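# Put the camera slide back into its focus block

## Task

Pick up the camera slide lying on the table and insert it into the focus block from underneath, lens end pointing down. Then drive it upward (turning the knobs turns the pinion that moves it) until the line marked on the slide is level with the line marked on the block.

## Robot and tools

Robot: two arms, left_arm and right_arm, each with a two-finger gripper. Their bases sit at about (-0.005, +0.342, 0) m and (-0.006, -0.444, 0) m in the scene frame, with nearly no yaw. The scene frame has its origin at table-top height midway between the nominal bases, +z up, +x out over the table, and left_arm on the +y side. Image left/right does not match arm names.

Frames: every hand pose, velocity and target an arm reports or receives is in that arm's own base frame. Fixed cameras and the table use the scene frame. Pose offsets run along the arm's base axes, and rotations turn about the Hand target's position. Gripper axes: fingers point along its +z and open/close along its y. end_effector_position is the spot between the pads when closed; fingertips reach about 19 mm past it closed and 6 mm fully open. A block juts about 10 cm toward the gripper's +x.

execute_actions(actions, cameras): actions is a list of actions; each action is a list of up to 15 rows, one row per 1/30 s step, and a short action repeats its last row to fill 15 steps. Every row has 18 numbers in [-1, 1], both arms always: left dx, dy, dz, rx, ry, rz, gripper position, force_limit, speed, then the same nine for the right arm. The six pose numbers are an offset from that arm's Hand target as it stood when the action began; every row counts from that same start, not from the row before. The next action begins from the new Hand target, so sending the same offset again moves further. Scale: 1.0 equals 0.6 m or 180 degrees; rx, ry, rz form one rotation vector. Six zeros re-request the current Hand target. The three gripper numbers are absolute settings, not offsets. cameras: list of names, ["all"], or [] for none; images come by default only with an empty actions list.

Gripper numbers: position +1 is fully open (85 mm), about -0.8 is where the pads touch, -1 squeezes until blocked. force_limit (-1 to +1) sets motor push; speed (-1 to +1) sets closing rate, roughly 20, 85, 150 mm/s at -1, 0, +1. Both start at +1. A slow close at force_limit -1 gives about 30 N per pad; starting wide and closing fast gives 120 to 245 N. Fingers that have stopped only react to a new position differing by 0.01 or more. To keep a gripper unchanged, resend its last three numbers (0 is a real command).

move(target, speed, blend, stop_force, zero, blocking, cameras): target is one 18-number row or up to 15 such rows, same layout and scale as above; every row is an offset from the Hand targets at the move's start. speed is path top speed in m/s, 0.002 to 3.6, default 0.25 (turning up to twice that in rad/s); one value or one per target. blend is a corner radius in m for lists (0 = stop at each). stop_force, in N from 3 to 120, ends an arm's path when its wrist sensor feels that much push against its motion; zero (default true) re-zeroes first; leave stop_force off when backing away from a contact, and do not rely on it while the gripper rotates. blocking=false returns after about 0.5 s and cannot be combined with stop_force. Paths are straight, do not avoid obstacles, lag behind and overshoot more when fast, and stop after 10 s. The result adds a move: line: done, off_target, moving, held or fault, plus limits such as paced or held.

wait(seconds 0 to 10, cameras) lets time pass holding last commands. stop(cameras) brakes a running move. zoom_image(camera, region [x0, y0, x1, y1] in pixels, at most 504 by 504) enlarges part of that camera's latest image. zero_wrist_force(arm) re-zeroes one wrist sensor. finished_scene(scene) ends the current scene, given by its number; it is final.

Cameras: cam_high, cam_low, cam_left_wrist, cam_right_wrist, each 896x504; calibrations are supplied, fixed cameras may be off by a couple of degrees and millimetres, and wrist images can trail arm motion.

Result lines: end_effector_position (m), end_effector_quat_wxyz, velocities (omitted when joints read within noise), Hand target (last commanded pose after clipping; next offsets count from it, and the gripper often rests a little short of it), Tool commands, object_status (0 moving, 1 blocked while opening, 2 blocked while closing = holding, 3 reached requested position or pads met), position_measured in counts (3 open, 78 about 60 mm, 130 about 40 mm, 180 about 20 mm, 230 closed), joint torques, Wrist force and Wrist torque in the gripper's own axes plus a peak line, and motor temperatures.

Cautions: orientation commands are clipped to 32 degrees from the measured one each step. A net force near 150 N or joint torque over the limits (142 N m for the big joints, 26.6 N m for wrists) freezes the arm for 10 s. Arms are stiff, so aiming even slightly beyond a firm contact can fault; approach slowly and use stop_force. A clearance check may hold commands that bring arms close, and contact or a grip between the arms can fail the scene. Keep paths away from an arm's own base. Motors heat when holding, stretching or pushing: warning at 70 °C, braking stop at 85 °C. Do not drop the slide, release it while moving, slam it, or let anything leave the table. Loose parts may get an occasional small push.

Each tool is called after "Emit:" in YAML: its name, and indented under it one key for each argument.

## Session

Emit:
execute_actions:
  actions: []

Scene clock: 0.00 s.
left_arm: end_effector_position=(+0.5553, -0.3242, +0.1941) position_measured=3 object_status=3 end_effector_quat_wxyz=(-0.191, -0.521, +0.621, -0.553) | right_arm: end_effector_position=(+0.4988, +0.1586, +0.3420) position_measured=3 object_status=3 end_effector_quat_wxyz=(+0.222, +0.859, -0.412, +0.206)
Joint positions: left_arm=[-0.486 -1.018 2.067 -3.774 -2.245 -2.331] | right_arm=[3.972 -1.67 -1.471 -1.913 1.049 -1.324]
Joint velocities: within noise
Joint torques (N m): no reading
Motor temperatures (°C): left_arm=[32 29 29 35 30 36] | right_arm=[39 30 24 36 28 40]
Wrist force (N): no reading
Wrist torque (N m): no reading
Wrist force, peak (N): no reading
Hand target: left_arm +0.5553, -0.3242, +0.1941; -0.191, -0.521, +0.621, -0.553 | right_arm +0.4988, +0.1586, +0.3420; +0.222, +0.859, -0.412, +0.206
Tool commands: left_gripper/position=+1.0 left_gripper/force_limit=+1.0 left_gripper/speed=+1.0 right_gripper/position=+1.0 right_gripper/force_limit=+1.0 right_gripper/speed=+1.0

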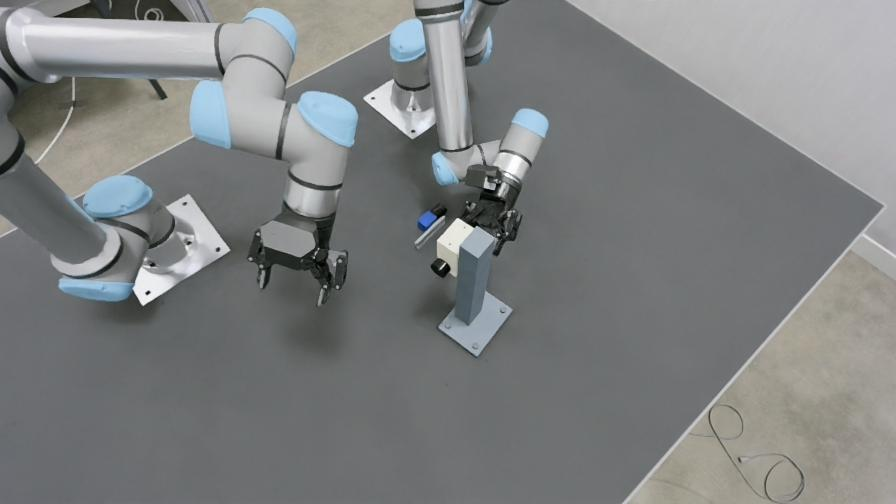

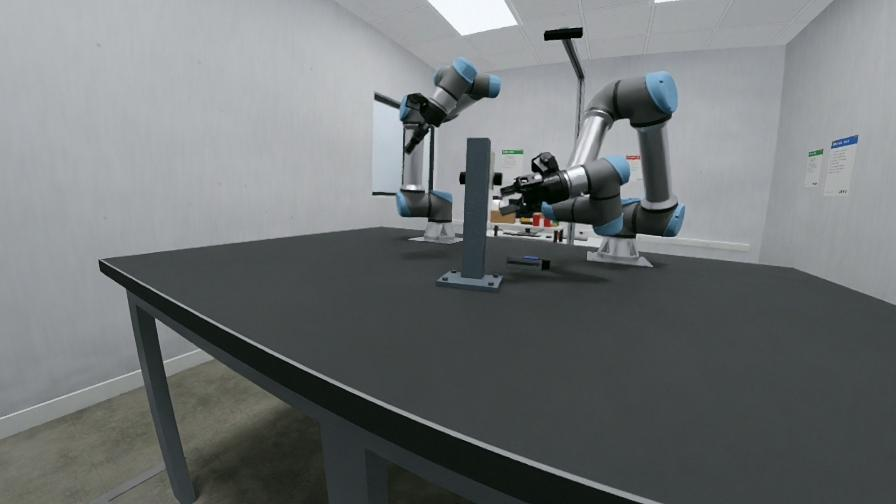

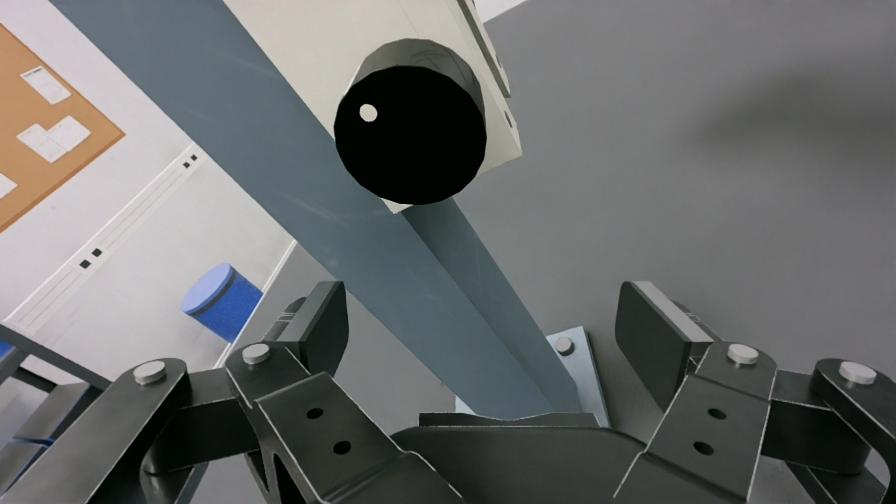

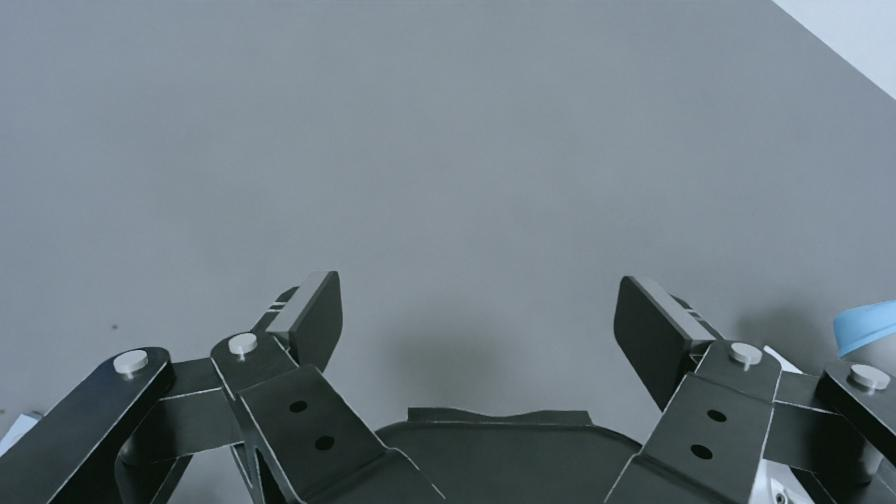

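Emit:
zoom_image:
  camera: "cam_high"
  region: [390, 170, 550, 360]

Emit:
zoom_image:
  camera: "cam_low"
  region: [420, 120, 600, 300]

Emit:
zoom_image:
  camera: "cam_left_wrist"
  region: [200, 0, 600, 450]

Scaled by 2.653.

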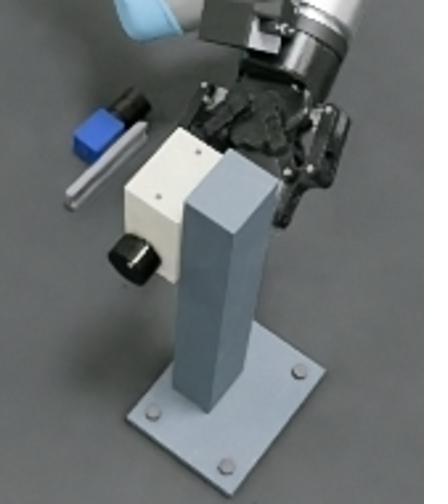

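Scaled by 2.800.

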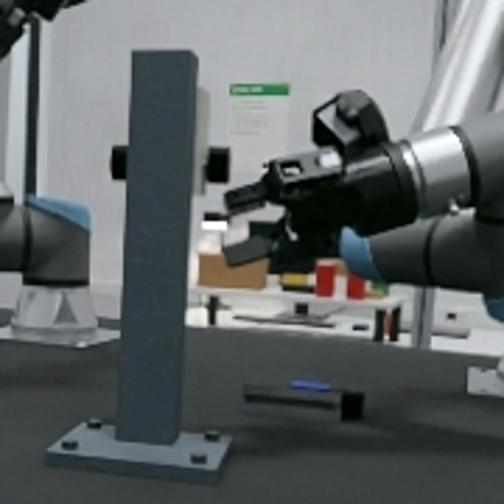

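Scaled by 1.120.

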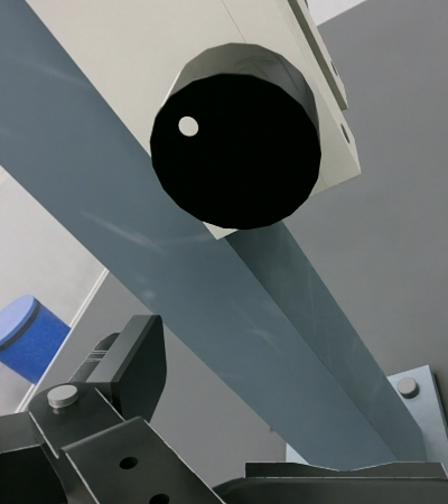

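Emit:
move:
  target: [-0.26,0.05,0.12,0.359,0.175,0.048,1,1,1,-0.06,0.15,0.05,0.0137,-0.358,0.495,1,1,1]
  speed: 0.6
  cameras: ["all"]

Scene clock: 29.30 s.
left_arm: end_effector_position=(+0.3993, -0.2944, +0.2661) position_measured=3 object_status=3 end_effector_quat_wxyz=(+0.000, +0.707, -0.707, -0.002) | right_arm: end_effector_position=(+0.4628, +0.2486, +0.3720) position_measured=3 object_status=3 end_effector_quat_wxyz=(-0.223, +0.672, +0.223, +0.670) end_effector_velocity=(-0.001, +0.001, +0.001) end_effector_angular_velocity=(+0.004, -0.002, +0.004)
Joint positions: left_arm=[-0.907 -1.589 1.753 -1.73 -1.571 -2.478] | right_arm=[4.002 -1.583 -2.49 0.929 1.353 -3.141]
Joint velocities: left_arm=[within noise] | right_arm=[-0.001 0 0.001 0.003 0.005 0.001]
Joint torques (N m): left_arm=[10.52 -34.36 -12.93 -0.73 -2.67 1.39] | right_arm=[-5.89 11.15 8.15 4.01 1.65 -1.06]
Wrist force (N): left_arm=[2.6 -2.0 2.0] | right_arm=[-0.8 0.1 0.7]
Wrist torque (N m): left_arm=[-0.27 -0.44 -0.02] | right_arm=[-0.12 0.04 0.04]
Wrist force, peak (N): left_arm=[2.5 -2.2 2.1] | right_arm=[1.0 -1.0 0.7]
Hand target: left_arm +0.3993, -0.2942, +0.2661; +0.000, +0.707, -0.707, -0.002 | right_arm +0.4628, +0.2486, +0.3720; -0.223, +0.672, +0.223, +0.670
Off the commanded pose: left_arm 0.000 m, 0 deg | right_arm 0.000 m, 0 deg.
move: done
camera_calibration:
cam_left_wrist: T_world_to_cam=[[-0.99995, 0.00205687, -0.00976263, 0.416832], [-0.00148932, 0.936781, 0.349914, 0.208009], [0.00986518, 0.349911, -0.936731, 0.478034], [0, 0, 0, 1]] pos_world=[0.412405, -0.362986, 0.379073]
cam_right_wrist: T_world_to_cam=[[0.610761, -0.791677, 0.0147882, -0.0800604], [-0.27798, -0.231869, -0.932182, 0.544927], [0.741416, 0.56523, -0.361687, -0.220445], [0, 0, 0, 1]] pos_world=[0.363818, 0.187572, 0.429423]

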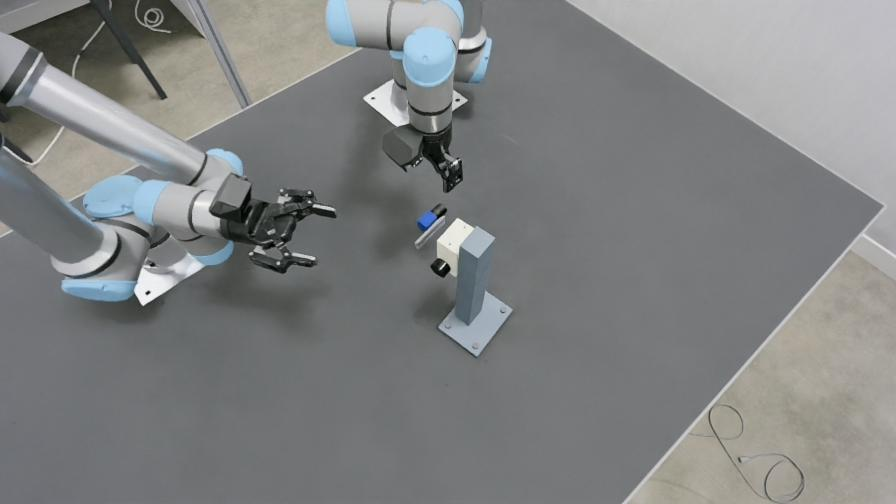

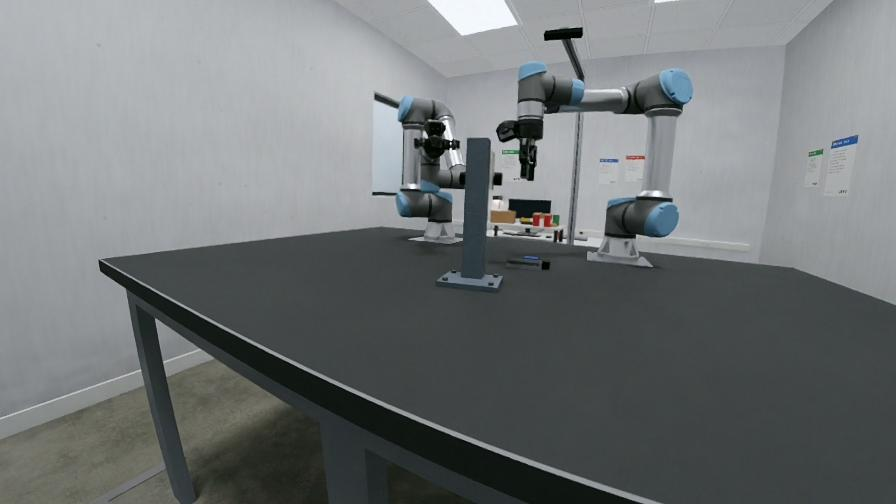

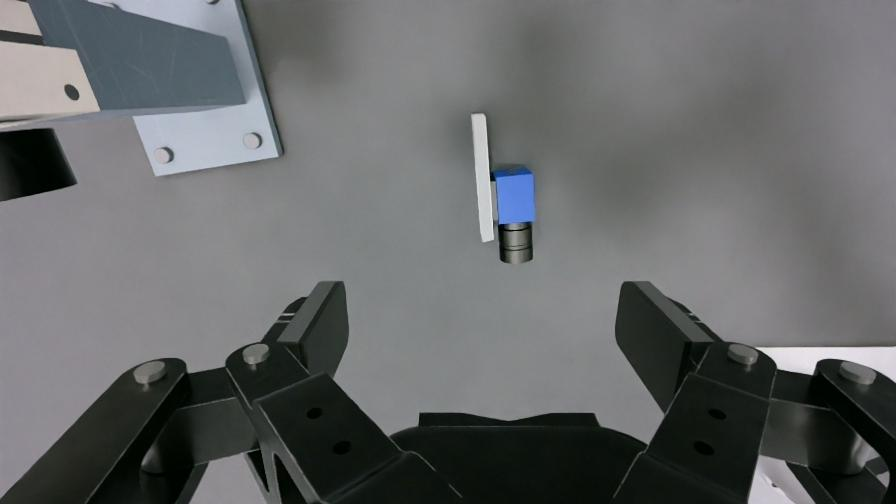

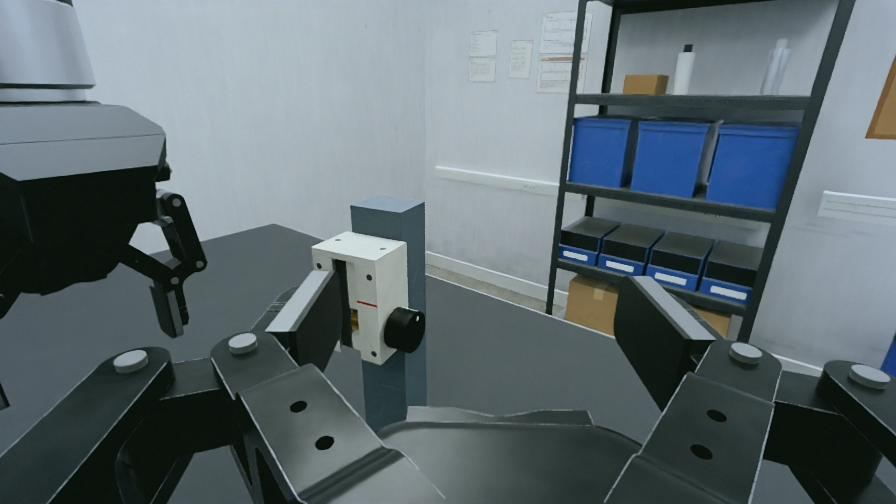

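Emit:
zoom_image:
  camera: "cam_right_wrist"
  region: [290, 190, 450, 390]

Emit:
zoom_image:
  camera: "cam_left_wrist"
  region: [440, 90, 580, 280]

Emit:
zoom_image:
  camera: "cam_left_wrist"
  region: [0, 0, 300, 220]

Scaled by 2.520.

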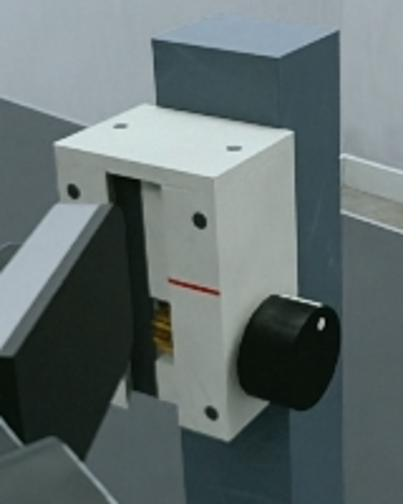

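Scaled by 2.653.

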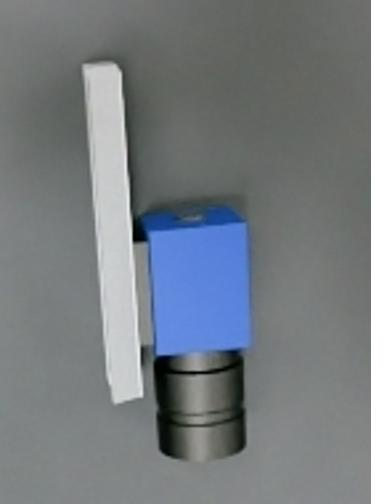

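Scaled by 1.680.

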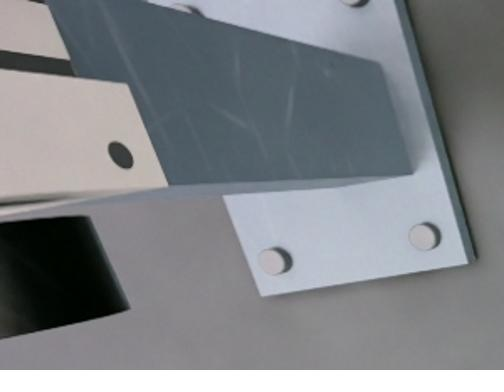

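Emit:
move:
  target: [-0.057,0.02,-0.12,0,0,0.0256,1,1,1,0.072,0.175,-0.28,0.777,0.582,0.127,1,1,1]
  speed: 0.6
  cameras: ["cam_left_wrist","cam_right_wrist"]

Emit:
zoom_image:
  camera: "cam_left_wrist"
  region: [350, 40, 620, 300]

Scene clock: 58.90 s.
left_arm: end_effector_position=(+0.3659, -0.2825, +0.1958) position_measured=3 object_status=3 end_effector_quat_wxyz=(+0.000, +0.734, -0.679, -0.002) | right_arm: end_effector_position=(+0.5012, +0.3425, +0.2219) position_measured=3 object_status=3 end_effector_quat_wxyz=(+0.782, -0.320, +0.523, +0.116)
Joint positions: left_arm=[-0.95 -1.629 1.977 -1.914 -1.571 -2.599] | right_arm=[4.052 -2.396 -2.195 1.706 1.364 -0.456]
Joint torques (N m): left_arm=[-8.46 -28.9 -29.55 -1.13 -2.47 0.62] | right_arm=[-0.24 39.2 4.14 1.42 0.27 0.88]
Wrist force (N): left_arm=[2.2 -2.1 2.0] | right_arm=[0.7 1.2 1.0]
Wrist torque (N m): left_arm=[-0.28 -0.38 0.09] | right_arm=[0.01 -0.20 -0.03]
Wrist force, peak (N): left_arm=[2.6 -2.3 2.0] | right_arm=[6.3 1.8 2.1]
Hand target: left_arm +0.3659, -0.2825, +0.1959; +0.000, +0.734, -0.679, -0.002 (not the last commanded pose) | right_arm +0.5012, +0.3425, +0.2219; +0.782, -0.320, +0.523, +0.116 (not the last commanded pose)
Tool commands: left_gripper/position=+1.0 left_gripper/force_limit=+1.0 left_gripper/speed=+1.0 right_gripper/position=+1.0 right_gripper/force_limit=+1.0 right_gripper/speed=+1.0
Off the commanded pose: left_arm 0.002 m, 0 deg | right_arm 0.022 m, 19 deg.
FORCE FAULT: contact force on the right arm reached its limit, and that arm stopped. The contact can be on any part of that arm, not only on its tool. That arm's remaining commands of this call were not run. That arm is still stopped at the end of this call. That arm stays stopped for about 10 more seconds. Until then a move that you send moves the other arm only, and its call returns only when the move has ended. Once the stop has ended, the next robot result says so. If the stop ends while you think or write, that arm runs what you send next, counted from a new Hand target: where the arm stands when the stop ends. While its stop runs, that arm takes no new command, but its gripper still runs the gripper command that each later call begins with. Until it ends, the stop uses up actions while you think or wait. An arm that is not stopped still takes commands.
move: fault (right_arm)
camera_calibration:
cam_left_wrist: T_world_to_cam=[[-0.99701, -0.0766815, -0.00958323, 0.35931], [-0.0751774, 0.933704, 0.350066, 0.247577], [-0.0178957, 0.349739, -0.936676, 0.418391], [0, 0, 0, 1]] pos_world=[0.384336, -0.349939, 0.308672]
cam_right_wrist: T_world_to_cam=[[-0.499357, 0.774367, -0.388586, 0.0825516], [-0.675049, -0.0666003, 0.73476, 0.209857], [0.543094, 0.629222, 0.555993, -0.482405], [0, 0, 0, 1]] pos_world=[0.444878, 0.253591, 0.146098]
Images, in order (width x height): cam_left_wrist 896x504, cam_right_wrist 896x504.

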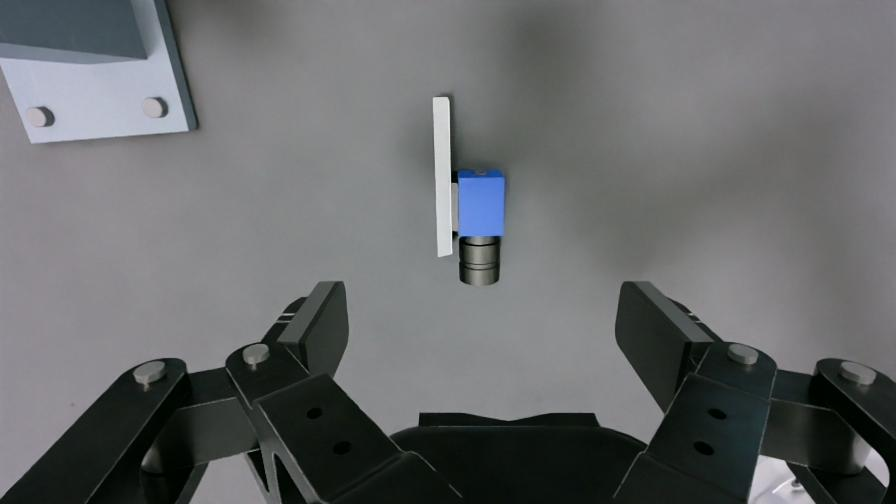

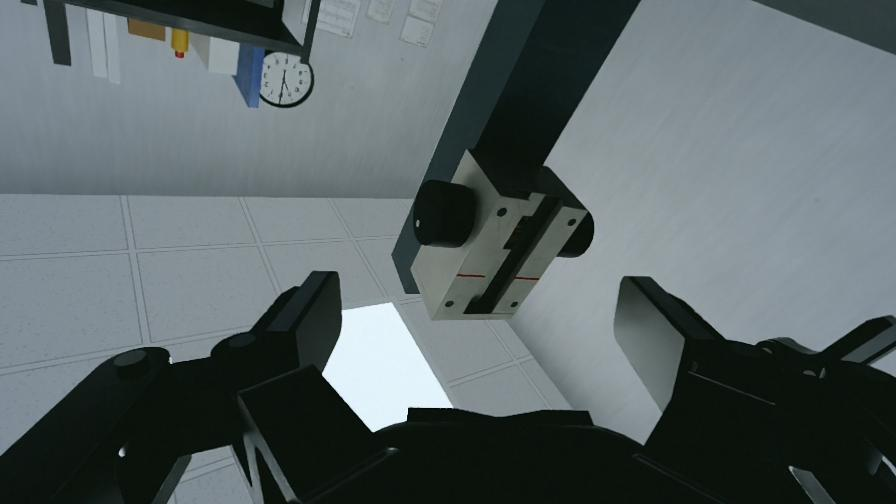

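Scaled by 1.867.

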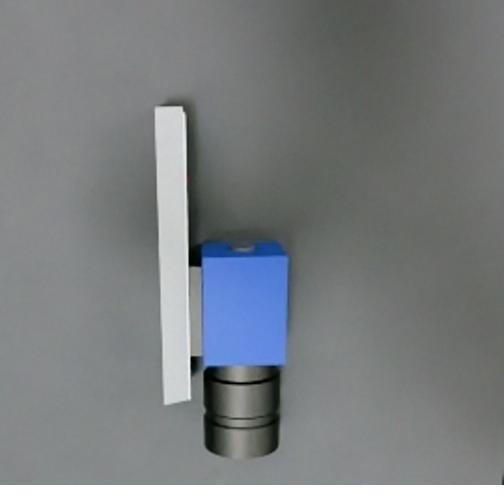

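Emit:
zoom_image:
  camera: "cam_right_wrist"
  region: [380, 130, 620, 330]

Emit:
zoom_image:
  camera: "cam_left_wrist"
  region: [410, 80, 530, 180]

Scaled by 2.100.

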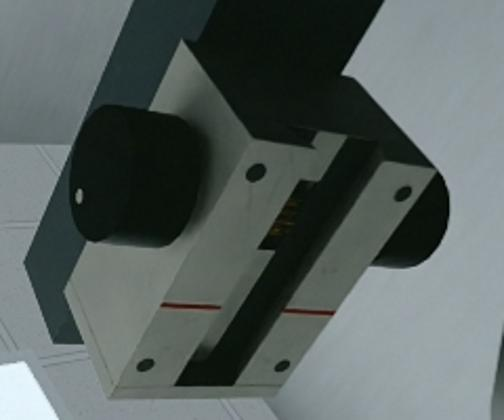

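Scaled by 4.200.

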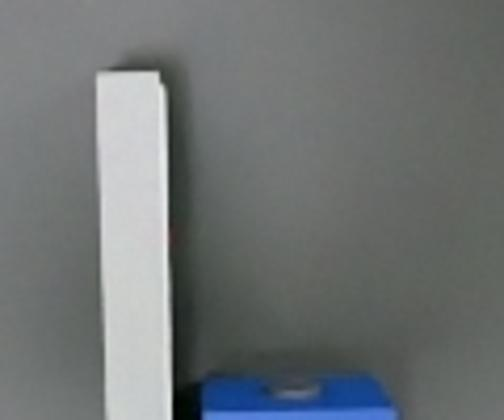

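Emit:
move:
  target:
    - [0,0.0258,-0.25,0,0,0,1,1,1,0,0,0,0,0,0,1,1,1]
  speed: 0.4

Emit:
move:
  target:
    - [0,0,-0.10,0,0,0,1,1,1,0,0,0,0,0,0,1,1,1]
  speed: 0.03
  stop_force: 8
  cameras: ["cam_left_wrist","cam_high"]

Scene clock: 83.80 s.
left_arm: end_effector_position=(+0.3660, -0.2670, +0.0460) position_measured=3 object_status=3 end_effector_quat_wxyz=(+0.000, +0.734, -0.679, -0.002) end_effector_velocity=(+0.001, -0.001, +0.001) end_effector_angular_velocity=(-0.004, -0.004, +0.000) | right_arm: end_effector_position=(+0.5012, +0.3425, +0.2219) position_measured=3 object_status=3 end_effector_quat_wxyz=(+0.782, -0.320, +0.523, +0.116)
Joint positions: left_arm=[-0.929 -1.43 2.225 -2.361 -1.571 -2.578] | right_arm=[4.052 -2.396 -2.195 1.706 1.364 -0.456]
Joint velocities: left_arm=[0 0 -0.001 -0.006 0.001 0] | right_arm=[within noise]
Joint torques (N m): left_arm=[-13.78 -10.16 -13.53 -4.74 -0.08 -1.91] | right_arm=[0.57 39.89 4.26 1.44 0.09 -0.05]
Wrist force (N): left_arm=[2.2 -2.2 1.8] | right_arm=[0.5 1.2 1.4]
Wrist torque (N m): left_arm=[-0.30 -0.39 -0.02] | right_arm=[0.01 -0.18 -0.03]
Wrist force, peak (N): left_arm=[1.7 -2.3 5.1] | right_arm=[1.0 1.5 1.4]
Hand target: left_arm +0.3659, -0.2671, +0.0459; +0.000, +0.734, -0.679, -0.002 | right_arm +0.5012, +0.3425, +0.2219; +0.782, -0.320, +0.523, +0.116
Off the commanded pose: left_arm 0.000 m, 0 deg | right_arm 0.000 m, 0 deg.
FORCE FAULT, CONTINUED: the right arm's stop, for the force fault that an earlier result reported, is over. The rest of the stop counts as 19 of the actions that you can send in this scene. The stop ended before this call began, so that arm ran this call's commands, counted from a new Hand target: where the arm stood when the stop ended.
move: done

Scene clock: 85.87 s.
left_arm: end_effector_position=(+0.3660, -0.2671, +0.0060) position_measured=3 object_status=3 end_effector_quat_wxyz=(+0.000, +0.734, -0.679, -0.002) | right_arm: end_effector_position=(+0.5012, +0.3425, +0.2219) position_measured=3 object_status=3 end_effector_quat_wxyz=(+0.782, -0.320, +0.523, +0.116)
Joint positions: left_arm=[-0.929 -1.339 2.262 -2.49 -1.571 -2.578] | right_arm=[4.052 -2.396 -2.195 1.706 1.364 -0.456]
Joint torques (N m): left_arm=[-0.71 -24.21 -14.32 -3.34 0.05 0.03] | right_arm=[-0.51 39.4 4.04 1.24 -0.22 -0.05]
Wrist force (N): left_arm=[2.1 -1.9 1.8] | right_arm=[0.7 1.1 1.1]
Wrist torque (N m): left_arm=[-0.24 -0.38 0.02] | right_arm=[0.00 -0.21 -0.03]
Wrist force, peak (N): left_arm=[-26.9 30.3 -109.5] | right_arm=[1.1 1.5 1.4]
Hand target: left_arm +0.3660, -0.2671, +0.0060; +0.000, +0.734, -0.679, -0.002 (not the last commanded pose) | right_arm +0.5012, +0.3425, +0.2219; +0.782, -0.320, +0.523, +0.116
Tool commands: left_gripper/position=+1.0 left_gripper/force_limit=+1.0 left_gripper/speed=+1.0 right_gripper/position=+1.0 right_gripper/force_limit=+1.0 right_gripper/speed=+1.0
Off the commanded pose: left_arm 0.020 m, 0 deg | right_arm 0.000 m, 0 deg.
FORCE FAULT: contact force on the left arm reached its limit, and that arm stopped. The contact can be on any part of that arm, not only on its tool. That arm's remaining commands of this call were not run. That arm is still stopped at the end of this call. That arm stays stopped for about 9 more seconds. Until then a move that you send moves the other arm only, and its call returns only when the move has ended. Once the stop has ended, the next robot result says so. If the stop ends while you think or write, that arm runs what you send next, counted from a new Hand target: where the arm stands when the stop ends. While its stop runs, that arm takes no new command, but its gripper still runs the gripper command that each later call begins with. Until it ends, the stop uses up actions while you think or wait. An arm that is not stopped still takes commands.
move: fault (left_arm; stop_force had ended the path)
camera_calibration:
cam_left_wrist: T_world_to_cam=[[-0.997011, -0.0766541, -0.00966257, 0.358792], [-0.0751829, 0.933772, 0.349883, 0.29966], [-0.0177974, 0.349564, -0.936744, 0.235232], [0, 0, 0, 1]] pos_world=[0.384436, -0.33454, 0.118973]
Images, in order (width x height): cam_high 896x504, cam_left_wrist 896x504.

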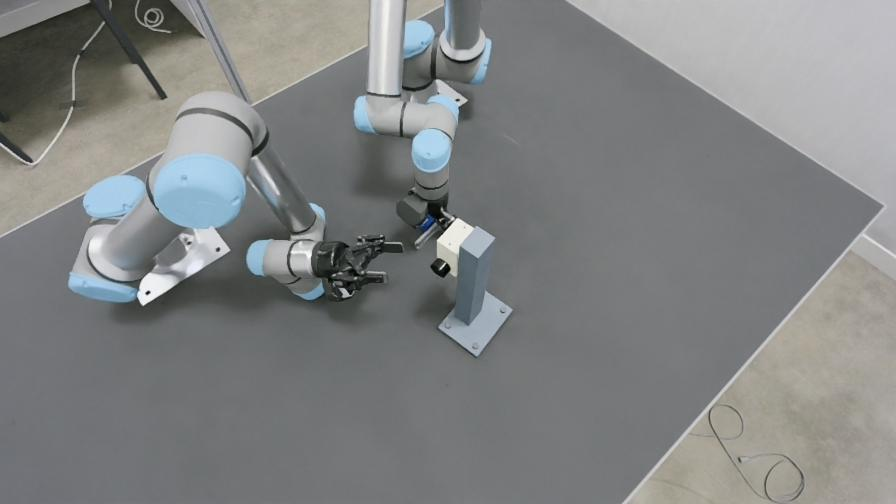

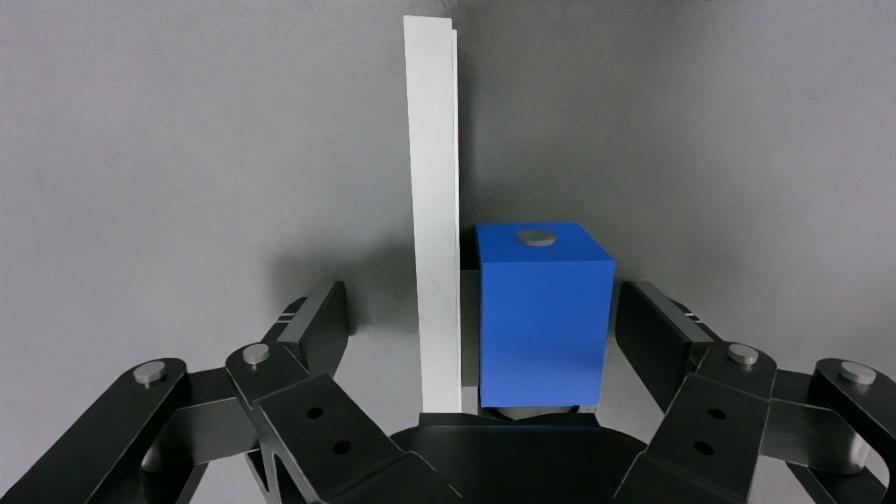

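Emit:
move:
  target: [-0.0075,-0.003,0.022,0,0,0,1,1,1,0,0,0,0,0,0,1,1,1]
  speed: 0.05

Emit:
move:
  target: [0,0,0,0,0,0,-1,-0.6,-0.8,0,0,0,0,0,0,1,1,1]
  cameras: ["cam_left_wrist"]

Scene clock: 96.43 s.
left_arm: end_effector_position=(+0.3614, -0.2690, +0.0194) position_measured=3 object_status=3 end_effector_quat_wxyz=(+0.000, +0.734, -0.679, -0.002) end_effector_velocity=(+0.000, +0.000, -0.002) end_effector_angular_velocity=(-0.001, -0.001, +0.000) | right_arm: end_effector_position=(+0.5012, +0.3425, +0.2219) position_measured=3 object_status=3 end_effector_quat_wxyz=(+0.782, -0.320, +0.523, +0.116)
Joint positions: left_arm=[-0.94 -1.376 2.258 -2.449 -1.571 -2.589] | right_arm=[4.052 -2.396 -2.195 1.706 1.364 -0.456]
Joint velocities: left_arm=[0 0.004 0.001 -0.008 0 0] | right_arm=[within noise]
Joint torques (N m): left_arm=[3.44 -10.8 -21.13 -4.69 -2.22 0.93] | right_arm=[0.04 39.42 5.43 1.4 0 -0.11]
Wrist force (N): left_arm=[2.1 -2.2 2.0] | right_arm=[0.9 1.4 1.3]
Wrist torque (N m): left_arm=[-0.29 -0.36 0.08] | right_arm=[0.04 -0.24 -0.02]
Wrist force, peak (N): left_arm=[2.2 -2.2 2.3] | right_arm=[0.9 1.5 1.5]
Hand target: left_arm +0.3615, -0.2689, +0.0192; +0.000, +0.734, -0.679, -0.002 | right_arm +0.5012, +0.3425, +0.2219; +0.782, -0.320, +0.523, +0.116
Off the commanded pose: left_arm 0.000 m, 0 deg | right_arm 0.000 m, 0 deg.
FORCE FAULT, CONTINUED: the left arm's stop, for the force fault that an earlier result reported, is over. The rest of the stop counts as 18 of the actions that you can send in this scene. The stop ended before this call began, so that arm ran this call's commands, counted from a new Hand target: where the arm stood when the stop ended.
move: done

Scene clock: 98.00 s.
left_arm: end_effector_position=(+0.3615, -0.2690, +0.0192) position_measured=118 object_status=2 end_effector_quat_wxyz=(+0.000, +0.734, -0.679, -0.002) | right_arm: end_effector_position=(+0.5012, +0.3425, +0.2219) position_measured=3 object_status=3 end_effector_quat_wxyz=(+0.782, -0.320, +0.523, +0.116)
Joint positions: left_arm=[-0.94 -1.376 2.258 -2.449 -1.571 -2.589] | right_arm=[4.052 -2.396 -2.195 1.706 1.364 -0.456]
Joint torques (N m): left_arm=[10.65 -13.26 -3.39 -2.75 -1.21 1.93] | right_arm=[1.3 39.09 4.9 1.14 0.07 0]
Wrist force (N): left_arm=[-1.2 -0.1 -16.7] | right_arm=[0.8 0.8 1.3]
Wrist torque (N m): left_arm=[-0.40 -0.30 0.11] | right_arm=[-0.06 -0.21 -0.02]
Wrist force, peak (N): left_arm=[-1.2 -0.1 -16.9] | right_arm=[0.8 1.2 1.8]
Hand target: left_arm +0.3615, -0.2689, +0.0192; +0.000, +0.734, -0.679, -0.002 | right_arm +0.5012, +0.3425, +0.2219; +0.782, -0.320, +0.523, +0.116
Off the commanded pose: left_arm 0.000 m, 0 deg | right_arm 0.000 m, 0 deg.
move: done
camera_calibration:
cam_left_wrist: T_world_to_cam=[[-0.997013, -0.0766167, -0.00974622, 0.35432], [-0.0751796, 0.933819, 0.349756, 0.296416], [-0.017696, 0.349444, -0.93679, 0.248075], [0, 0, 0, 1]] pos_world=[0.379936, -0.33634, 0.132174]
Images, in order (width x height): cam_left_wrist 896x504.

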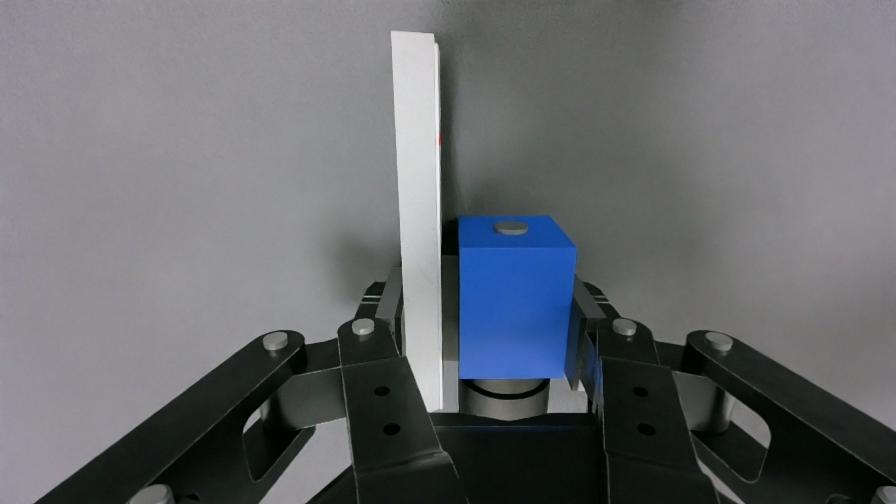

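Emit:
move:
  target:
    - [0,0,0.12,0,0,0,-1,-0.6,-0.8,-0.12,-0.1,0.04,0,0,0,1,1,1]
    - [0.05,-0.03,0.3,-0.25,-0.029,0.01,-1,-0.6,-0.8,-0.16,-0.12,0.05,0,0,0,1,1,1]
    - [0.178,-0.202,0.18,-0.498,-0.0579,0.0189,-1,-0.6,-0.8,-0.16,-0.12,0.05,0,0,0,1,1,1]
  speed: [0.1,0.35,0.3]
  blend: 0.02
  cameras: ["all"]

Emit:
zoom_image:
  camera: "cam_right_wrist"
  region: [300, 100, 700, 400]

Scene clock: 124.30 s.
left_arm: end_effector_position=(+0.4583, -0.3779, +0.1344) position_measured=118 object_status=2 end_effector_quat_wxyz=(+0.440, +0.559, -0.485, +0.509) | right_arm: end_effector_position=(+0.4052, +0.2705, +0.2519) position_measured=3 object_status=3 end_effector_quat_wxyz=(+0.782, -0.320, +0.523, +0.116)
Joint positions: left_arm=[-0.596 -0.72 2.071 -4.353 -2.397 -3.036] | right_arm=[4.203 -2.297 -2.555 1.979 1.219 -0.496]
Joint torques (N m): left_arm=[-1.43 -38.72 -7.18 -2.54 -0.17 -0.27] | right_arm=[-10.86 20.31 5.38 -0.85 1.73 1.29]
Wrist force (N): left_arm=[-5.2 -1.0 -0.6] | right_arm=[0.9 0.9 1.0]
Wrist torque (N m): left_arm=[-0.13 0.21 -0.09] | right_arm=[-0.02 -0.21 -0.02]
Wrist force, peak (N): left_arm=[-17.4 1.0 4.0] | right_arm=[1.5 1.5 2.4]
Hand target: left_arm +0.4583, -0.3779, +0.1344; +0.440, +0.559, -0.485, +0.509 (not the last commanded pose) | right_arm +0.4052, +0.2705, +0.2519; +0.782, -0.320, +0.523, +0.116
Tool commands: left_gripper/position=-1.0 left_gripper/force_limit=-0.6 left_gripper/speed=-0.796078 right_gripper/position=+1.0 right_gripper/force_limit=+1.0 right_gripper/speed=+1.0
Off the commanded pose: left_arm 0.017 m, 5 deg | right_arm 0.000 m, 0 deg.
FORCE FAULT: contact force on the left arm reached its limit, and that arm stopped. The contact can be on any part of that arm, not only on its tool. That arm's remaining commands of this call were not run. That arm is still stopped at the end of this call. That arm stays stopped for about 10 more seconds. Until then a move that you send moves the other arm only, and its call returns only when the move has ended. Once the stop has ended, the next robot result says so. If the stop ends while you think or write, that arm runs what you send next, counted from a new Hand target: where the arm stands when the stop ends. While its stop runs, that arm takes no new command, but its gripper still runs the gripper command that each later call begins with. Until it ends, the stop uses up actions while you think or wait. An arm that is not stopped still takes commands.
move: fault (left_arm)
camera_calibration:
cam_left_wrist: T_world_to_cam=[[-0.987841, -0.155376, -0.00527225, 0.4091], [-0.0627309, 0.429397, -0.900934, 0.336826], [0.142248, -0.889649, -0.433923, -0.213347], [0, 0, 0, 1]] pos_world=[0.455603, -0.270871, 0.213039]
cam_right_wrist: T_world_to_cam=[[-0.499357, 0.774367, -0.388586, 0.102025], [-0.675049, -0.0666003, 0.73476, 0.118214], [0.543094, 0.629222, 0.555993, -0.401644], [0, 0, 0, 1]] pos_world=[0.348878, 0.181591, 0.176098]

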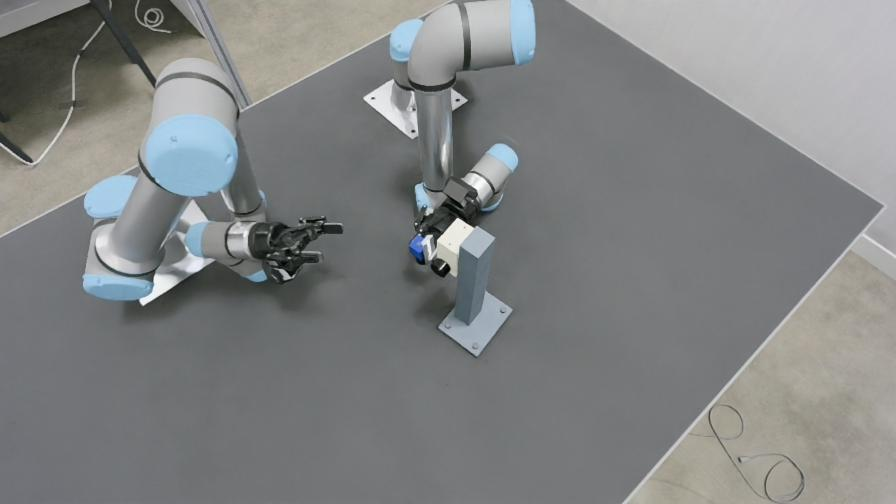

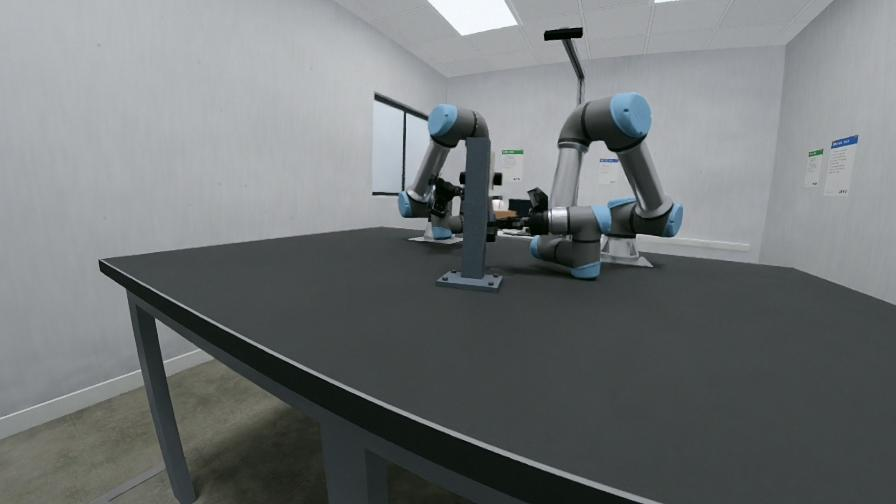

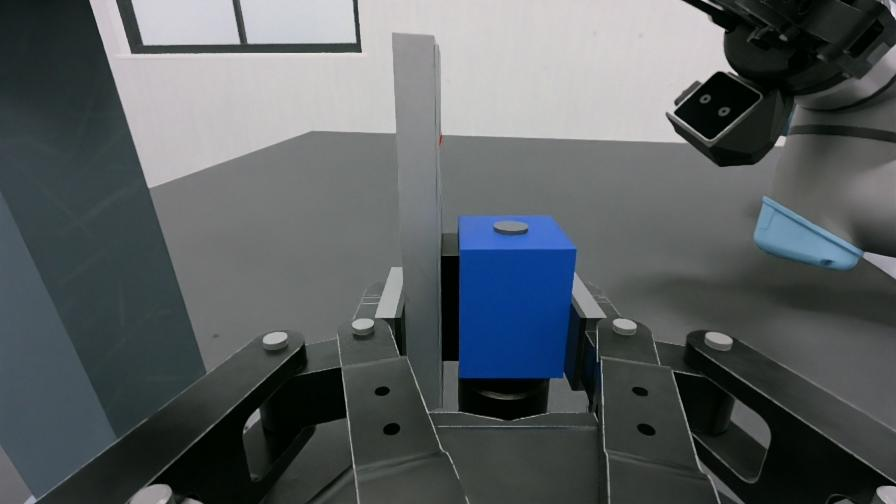

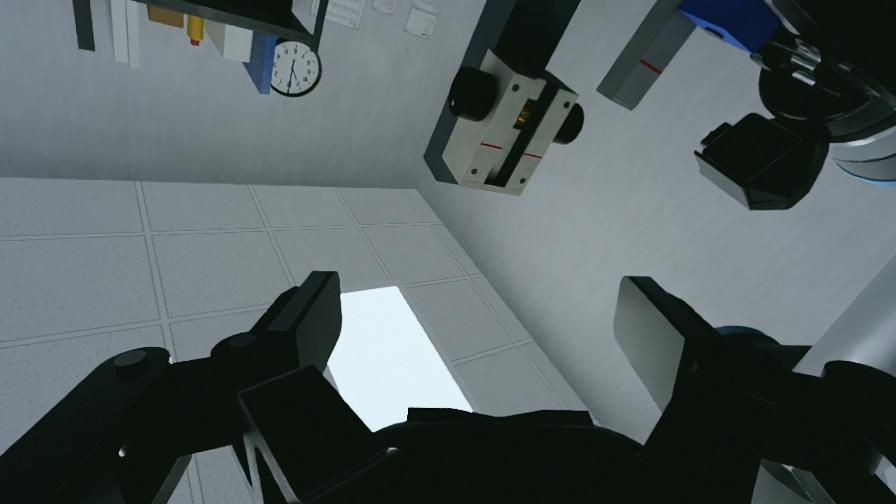

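Scaled by 1.260.

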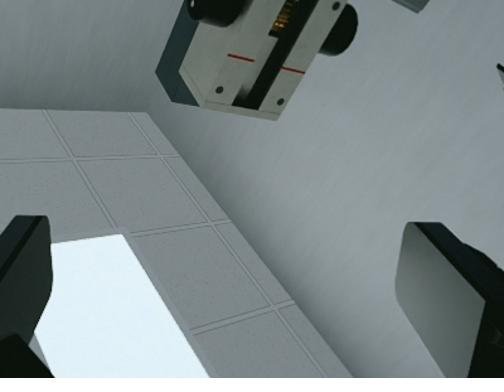

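Emit:
move:
  target:
    - [-0.02,0.05,0.18,0,0,0,-1,-0.6,-0.8,0,-0.25,0.16,0,0,0,1,1,1]
    - [0.083,0.467,0.13,0.470,-0.0724,-0.1527,-1,-0.6,-0.8,0,-0.25,0.16,0,0,0,1,1,1]
  speed: [0.25,0.35]
  blend: [0.03,0]
  cameras: ["cam_left_wrist"]

Scene clock: 154.00 s.
left_arm: end_effector_position=(+0.5081, -0.0978, +0.2123) position_measured=118 object_status=2 end_effector_quat_wxyz=(+0.000, -0.531, +0.847, -0.001) | right_arm: end_effector_position=(+0.4052, +0.1205, +0.3479) position_measured=3 object_status=3 end_effector_quat_wxyz=(+0.782, -0.320, +0.523, +0.116)
Joint positions: left_arm=[-0.45 -1.51 1.814 -1.876 -1.572 -1.57] | right_arm=[3.618 -1.849 -2.655 1.619 1.785 -0.346]
Joint torques (N m): left_arm=[12.09 -34.74 -12.28 -4.39 0.85 -1.69] | right_arm=[-9.69 29.8 -1.21 -0.97 1.43 1.2]
Wrist force (N): left_arm=[2.3 -2.0 5.8] | right_arm=[0.6 1.3 1.5]
Wrist torque (N m): left_arm=[-0.34 -0.43 0.04] | right_arm=[0.03 -0.17 -0.04]
Wrist force, peak (N): left_arm=[-7.9 -1.1 0.2] | right_arm=[1.9 3.7 2.5]
Hand target: left_arm +0.5081, -0.0977, +0.2124; +0.000, -0.531, +0.847, -0.001 | right_arm +0.4052, +0.1205, +0.3479; +0.782, -0.320, +0.523, +0.116
Off the commanded pose: left_arm 0.000 m, 0 deg | right_arm 0.000 m, 0 deg.
FORCE FAULT, CONTINUED: the left arm's stop, for the force fault that an earlier result reported, is over. The rest of the stop counts as 19 of the actions that you can send in this scene. The stop ended before this call began, so that arm ran this call's commands, counted from a new Hand target: where the arm stood when the stop ended.
move: done
camera_calibration:
cam_left_wrist: T_world_to_cam=[[-0.898971, 0.437814, -0.0130645, 0.516754], [0.406721, 0.845454, 0.346101, -0.172686], [0.162573, 0.305821, -0.938106, 0.276182], [0, 0, 0, 1]] pos_world=[0.489882, -0.164706, 0.325606]
Images, in order (width x height): cam_left_wrist 896x504.

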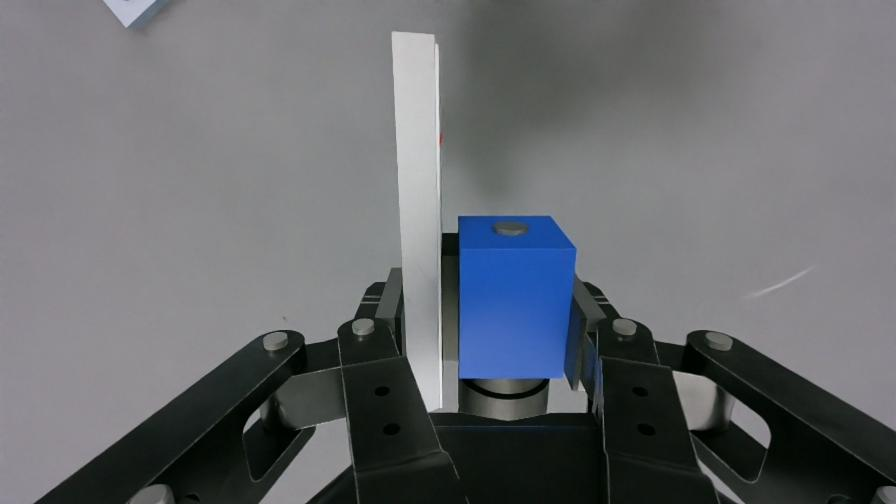

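Emit:
move:
  target:
    - [-0.0935,-0.1935,0.0576,-0.15,0.0725,0,-1,-0.6,-0.8,0,0,0,0,0,0,1,1,1]
    - [-0.162,-0.335,0.215,-0.30,0.145,0,-1,-0.6,-0.8,0,0,0,0,0,0,1,1,1]
    - [-0.187,-0.387,0.43,-0.45,0.2175,0,-1,-0.6,-0.8,0,0,0,0,0,0,1,1,1]
    - [-0.1695,-0.351,0.612,-0.575,0.278,0,-1,-0.6,-0.8,0,0,0,0,0,0,1,1,1]
  speed: 0.25
  blend: 0.02

Scene clock: 161.37 s.
left_arm: end_effector_position=(+0.4013, -0.3188, +0.4263) position_measured=118 object_status=2 end_effector_quat_wxyz=(-0.542, -0.408, +0.650, -0.342) | right_arm: end_effector_position=(+0.4052, +0.1205, +0.3479) position_measured=3 object_status=3 end_effector_quat_wxyz=(+0.782, -0.320, +0.523, +0.116)
Joint positions: left_arm=[-0.436 -1.512 1.792 -1.789 -2.961 -1.507] | right_arm=[3.618 -1.849 -2.655 1.619 1.785 -0.346]
Joint torques (N m): left_arm=[-6.94 -29.86 -24.04 -3.27 -0.95 0.05] | right_arm=[-10.73 29.56 -1.39 -0.73 1.2 1.26]
Wrist force (N): left_arm=[-5.1 -1.0 0.0] | right_arm=[0.6 1.2 0.9]
Wrist torque (N m): left_arm=[-0.18 0.18 -0.11] | right_arm=[0.00 -0.17 -0.04]
Wrist force, peak (N): left_arm=[2.3 -1.9 5.9] | right_arm=[0.7 1.3 1.7]
Hand target: left_arm +0.4013, -0.3188, +0.4263; -0.542, -0.408, +0.650, -0.342 (not the last commanded pose) | right_arm +0.4052, +0.1205, +0.3479; +0.782, -0.320, +0.523, +0.116
Off the commanded pose: left_arm 0.154 m, 35 deg | right_arm 0.000 m, 0 deg.
move: held (left_arm; a check stopped the path); path passed 2 of 4 targets; limits=held
pose unreachable (left arm): on one or more control steps of this call, first in action 0 (counted from 0), this arm could not follow its commanded pose, so it was not sent that pose on those steps. It may still have moved: this result reports where it is.
cause: moving toward the commanded pose would bring two parts of the arm too close to each other (its gripper and another part of the arm, with joints 4 (wrist 1) to 6 (wrist 3) between them, 4 mm apart when it was first held).

Emit:
move:
  target:
    - [0.058,0.120,-0.256,0.199,-0.096,0,-1,-0.6,-0.8,0,0,0,0,0,0,1,1,1]
    - [0.178,0.3685,-0.3565,0.398,-0.192,0,-1,-0.6,-0.8,0,0,0,0,0,0,1,1,1]
  speed: 0.35
  blend: 0.02

Emit:
move:
  target: [0,0,0,0,0,-0.5,-1,-0.6,-0.8,0,0,0,0,0,0,1,1,1]
  speed: 0.5

Emit:
move:
  target:
    - [0.0935,0.1935,0.0576,0.15,-0.0725,0,-1,-0.6,-0.8,0,0,0,0,0,0,1,1,1]
    - [0.162,0.335,0.215,0.30,-0.145,0,-1,-0.6,-0.8,0,0,0,0,0,0,1,1,1]
    - [0.187,0.387,0.43,0.45,-0.2175,0,-1,-0.6,-0.8,0,0,0,0,0,0,1,1,1]
    - [0.1695,0.351,0.612,0.575,-0.278,0,-1,-0.6,-0.8,0,0,0,0,0,0,1,1,1]
  speed: 0.25
  blend: 0.02

Scene clock: 174.03 s.
left_arm: end_effector_position=(+0.5080, -0.0979, +0.2122) position_measured=118 object_status=2 end_effector_quat_wxyz=(-0.001, -0.531, +0.847, -0.002) | right_arm: end_effector_position=(+0.4052, +0.1205, +0.3479) position_measured=3 object_status=3 end_effector_quat_wxyz=(+0.782, -0.320, +0.523, +0.116)
Joint positions: left_arm=[-0.449 -1.51 1.815 -1.878 -1.574 -1.569] | right_arm=[3.618 -1.849 -2.655 1.619 1.785 -0.346]
Joint torques (N m): left_arm=[3.65 -38.56 -38.02 -1.01 1.15 1.39] | right_arm=[-9.81 29.79 -1.02 -0.57 1.31 1.09]
Wrist force (N): left_arm=[2.2 -2.1 5.4] | right_arm=[0.8 1.0 1.1]
Wrist torque (N m): left_arm=[-0.35 -0.42 0.05] | right_arm=[-0.02 -0.19 -0.04]
Wrist force, peak (N): left_arm=[0.5 -2.1 6.4] | right_arm=[1.0 1.6 1.4]
Hand target: left_arm +0.5081, -0.0977, +0.2124; -0.001, -0.531, +0.847, -0.002 | right_arm +0.4052, +0.1205, +0.3479; +0.782, -0.320, +0.523, +0.116
Off the commanded pose: left_arm 0.000 m, 0 deg | right_arm 0.000 m, 0 deg.
move: done

Scene clock: 176.20 s.
left_arm: end_effector_position=(+0.5081, -0.0977, +0.2124) position_measured=118 object_status=2 end_effector_quat_wxyz=(-0.002, +0.223, +0.975, -0.001) | right_arm: end_effector_position=(+0.4052, +0.1205, +0.3479) position_measured=3 object_status=3 end_effector_quat_wxyz=(+0.782, -0.320, +0.523, +0.116)
Joint positions: left_arm=[-0.449 -1.508 1.811 -1.871 -1.573 0.001] | right_arm=[3.618 -1.849 -2.655 1.619 1.785 -0.346]
Joint torques (N m): left_arm=[11.99 -17.8 -33.85 -1.06 -2.56 1.69] | right_arm=[-10.43 29.66 -0.14 -0.64 1.13 1.11]
Wrist force (N): left_arm=[2.5 -1.8 5.6] | right_arm=[0.5 1.1 1.5]
Wrist torque (N m): left_arm=[-0.30 -0.45 0.04] | right_arm=[-0.01 -0.14 -0.04]
Wrist force, peak (N): left_arm=[2.1 -1.9 6.1] | right_arm=[0.4 1.3 1.6]
Hand target: left_arm +0.5081, -0.0977, +0.2124; -0.002, +0.223, +0.975, -0.001 | right_arm +0.4052, +0.1205, +0.3479; +0.782, -0.320, +0.523, +0.116
Off the commanded pose: left_arm 0.000 m, 0 deg | right_arm 0.000 m, 0 deg.
move: done

Scene clock: 180.73 s.
left_arm: end_effector_position=(+0.6098, +0.1130, +0.5796) position_measured=118 object_status=2 end_effector_quat_wxyz=(+0.187, +0.119, +0.525, +0.821) | right_arm: end_effector_position=(+0.4052, +0.1205, +0.3479) position_measured=3 object_status=3 end_effector_quat_wxyz=(+0.782, -0.320, +0.523, +0.116)
Joint positions: left_arm=[-0.449 -1.509 1.808 -1.874 0.433 0.004] | right_arm=[3.618 -1.849 -2.655 1.619 1.785 -0.346]
Joint torques (N m): left_arm=[-13.79 -38.48 -12.25 -4.98 4.37 2.09] | right_arm=[-10.36 30.03 0.5 -0.48 1.03 0.96]
Wrist force (N): left_arm=[3.1 -6.4 -3.5] | right_arm=[0.8 1.2 1.1]
Wrist torque (N m): left_arm=[-0.35 -0.52 -0.03] | right_arm=[0.02 -0.19 -0.03]
Wrist force, peak (N): left_arm=[2.9 -8.0 -0.1] | right_arm=[0.9 1.3 1.5]
Hand target: left_arm +0.6098, +0.1129, +0.5796; +0.187, +0.119, +0.525, +0.822 | right_arm +0.4052, +0.1205, +0.3479; +0.782, -0.320, +0.523, +0.116
Off the commanded pose: left_arm 0.000 m, 0 deg | right_arm 0.000 m, 0 deg.
move: done


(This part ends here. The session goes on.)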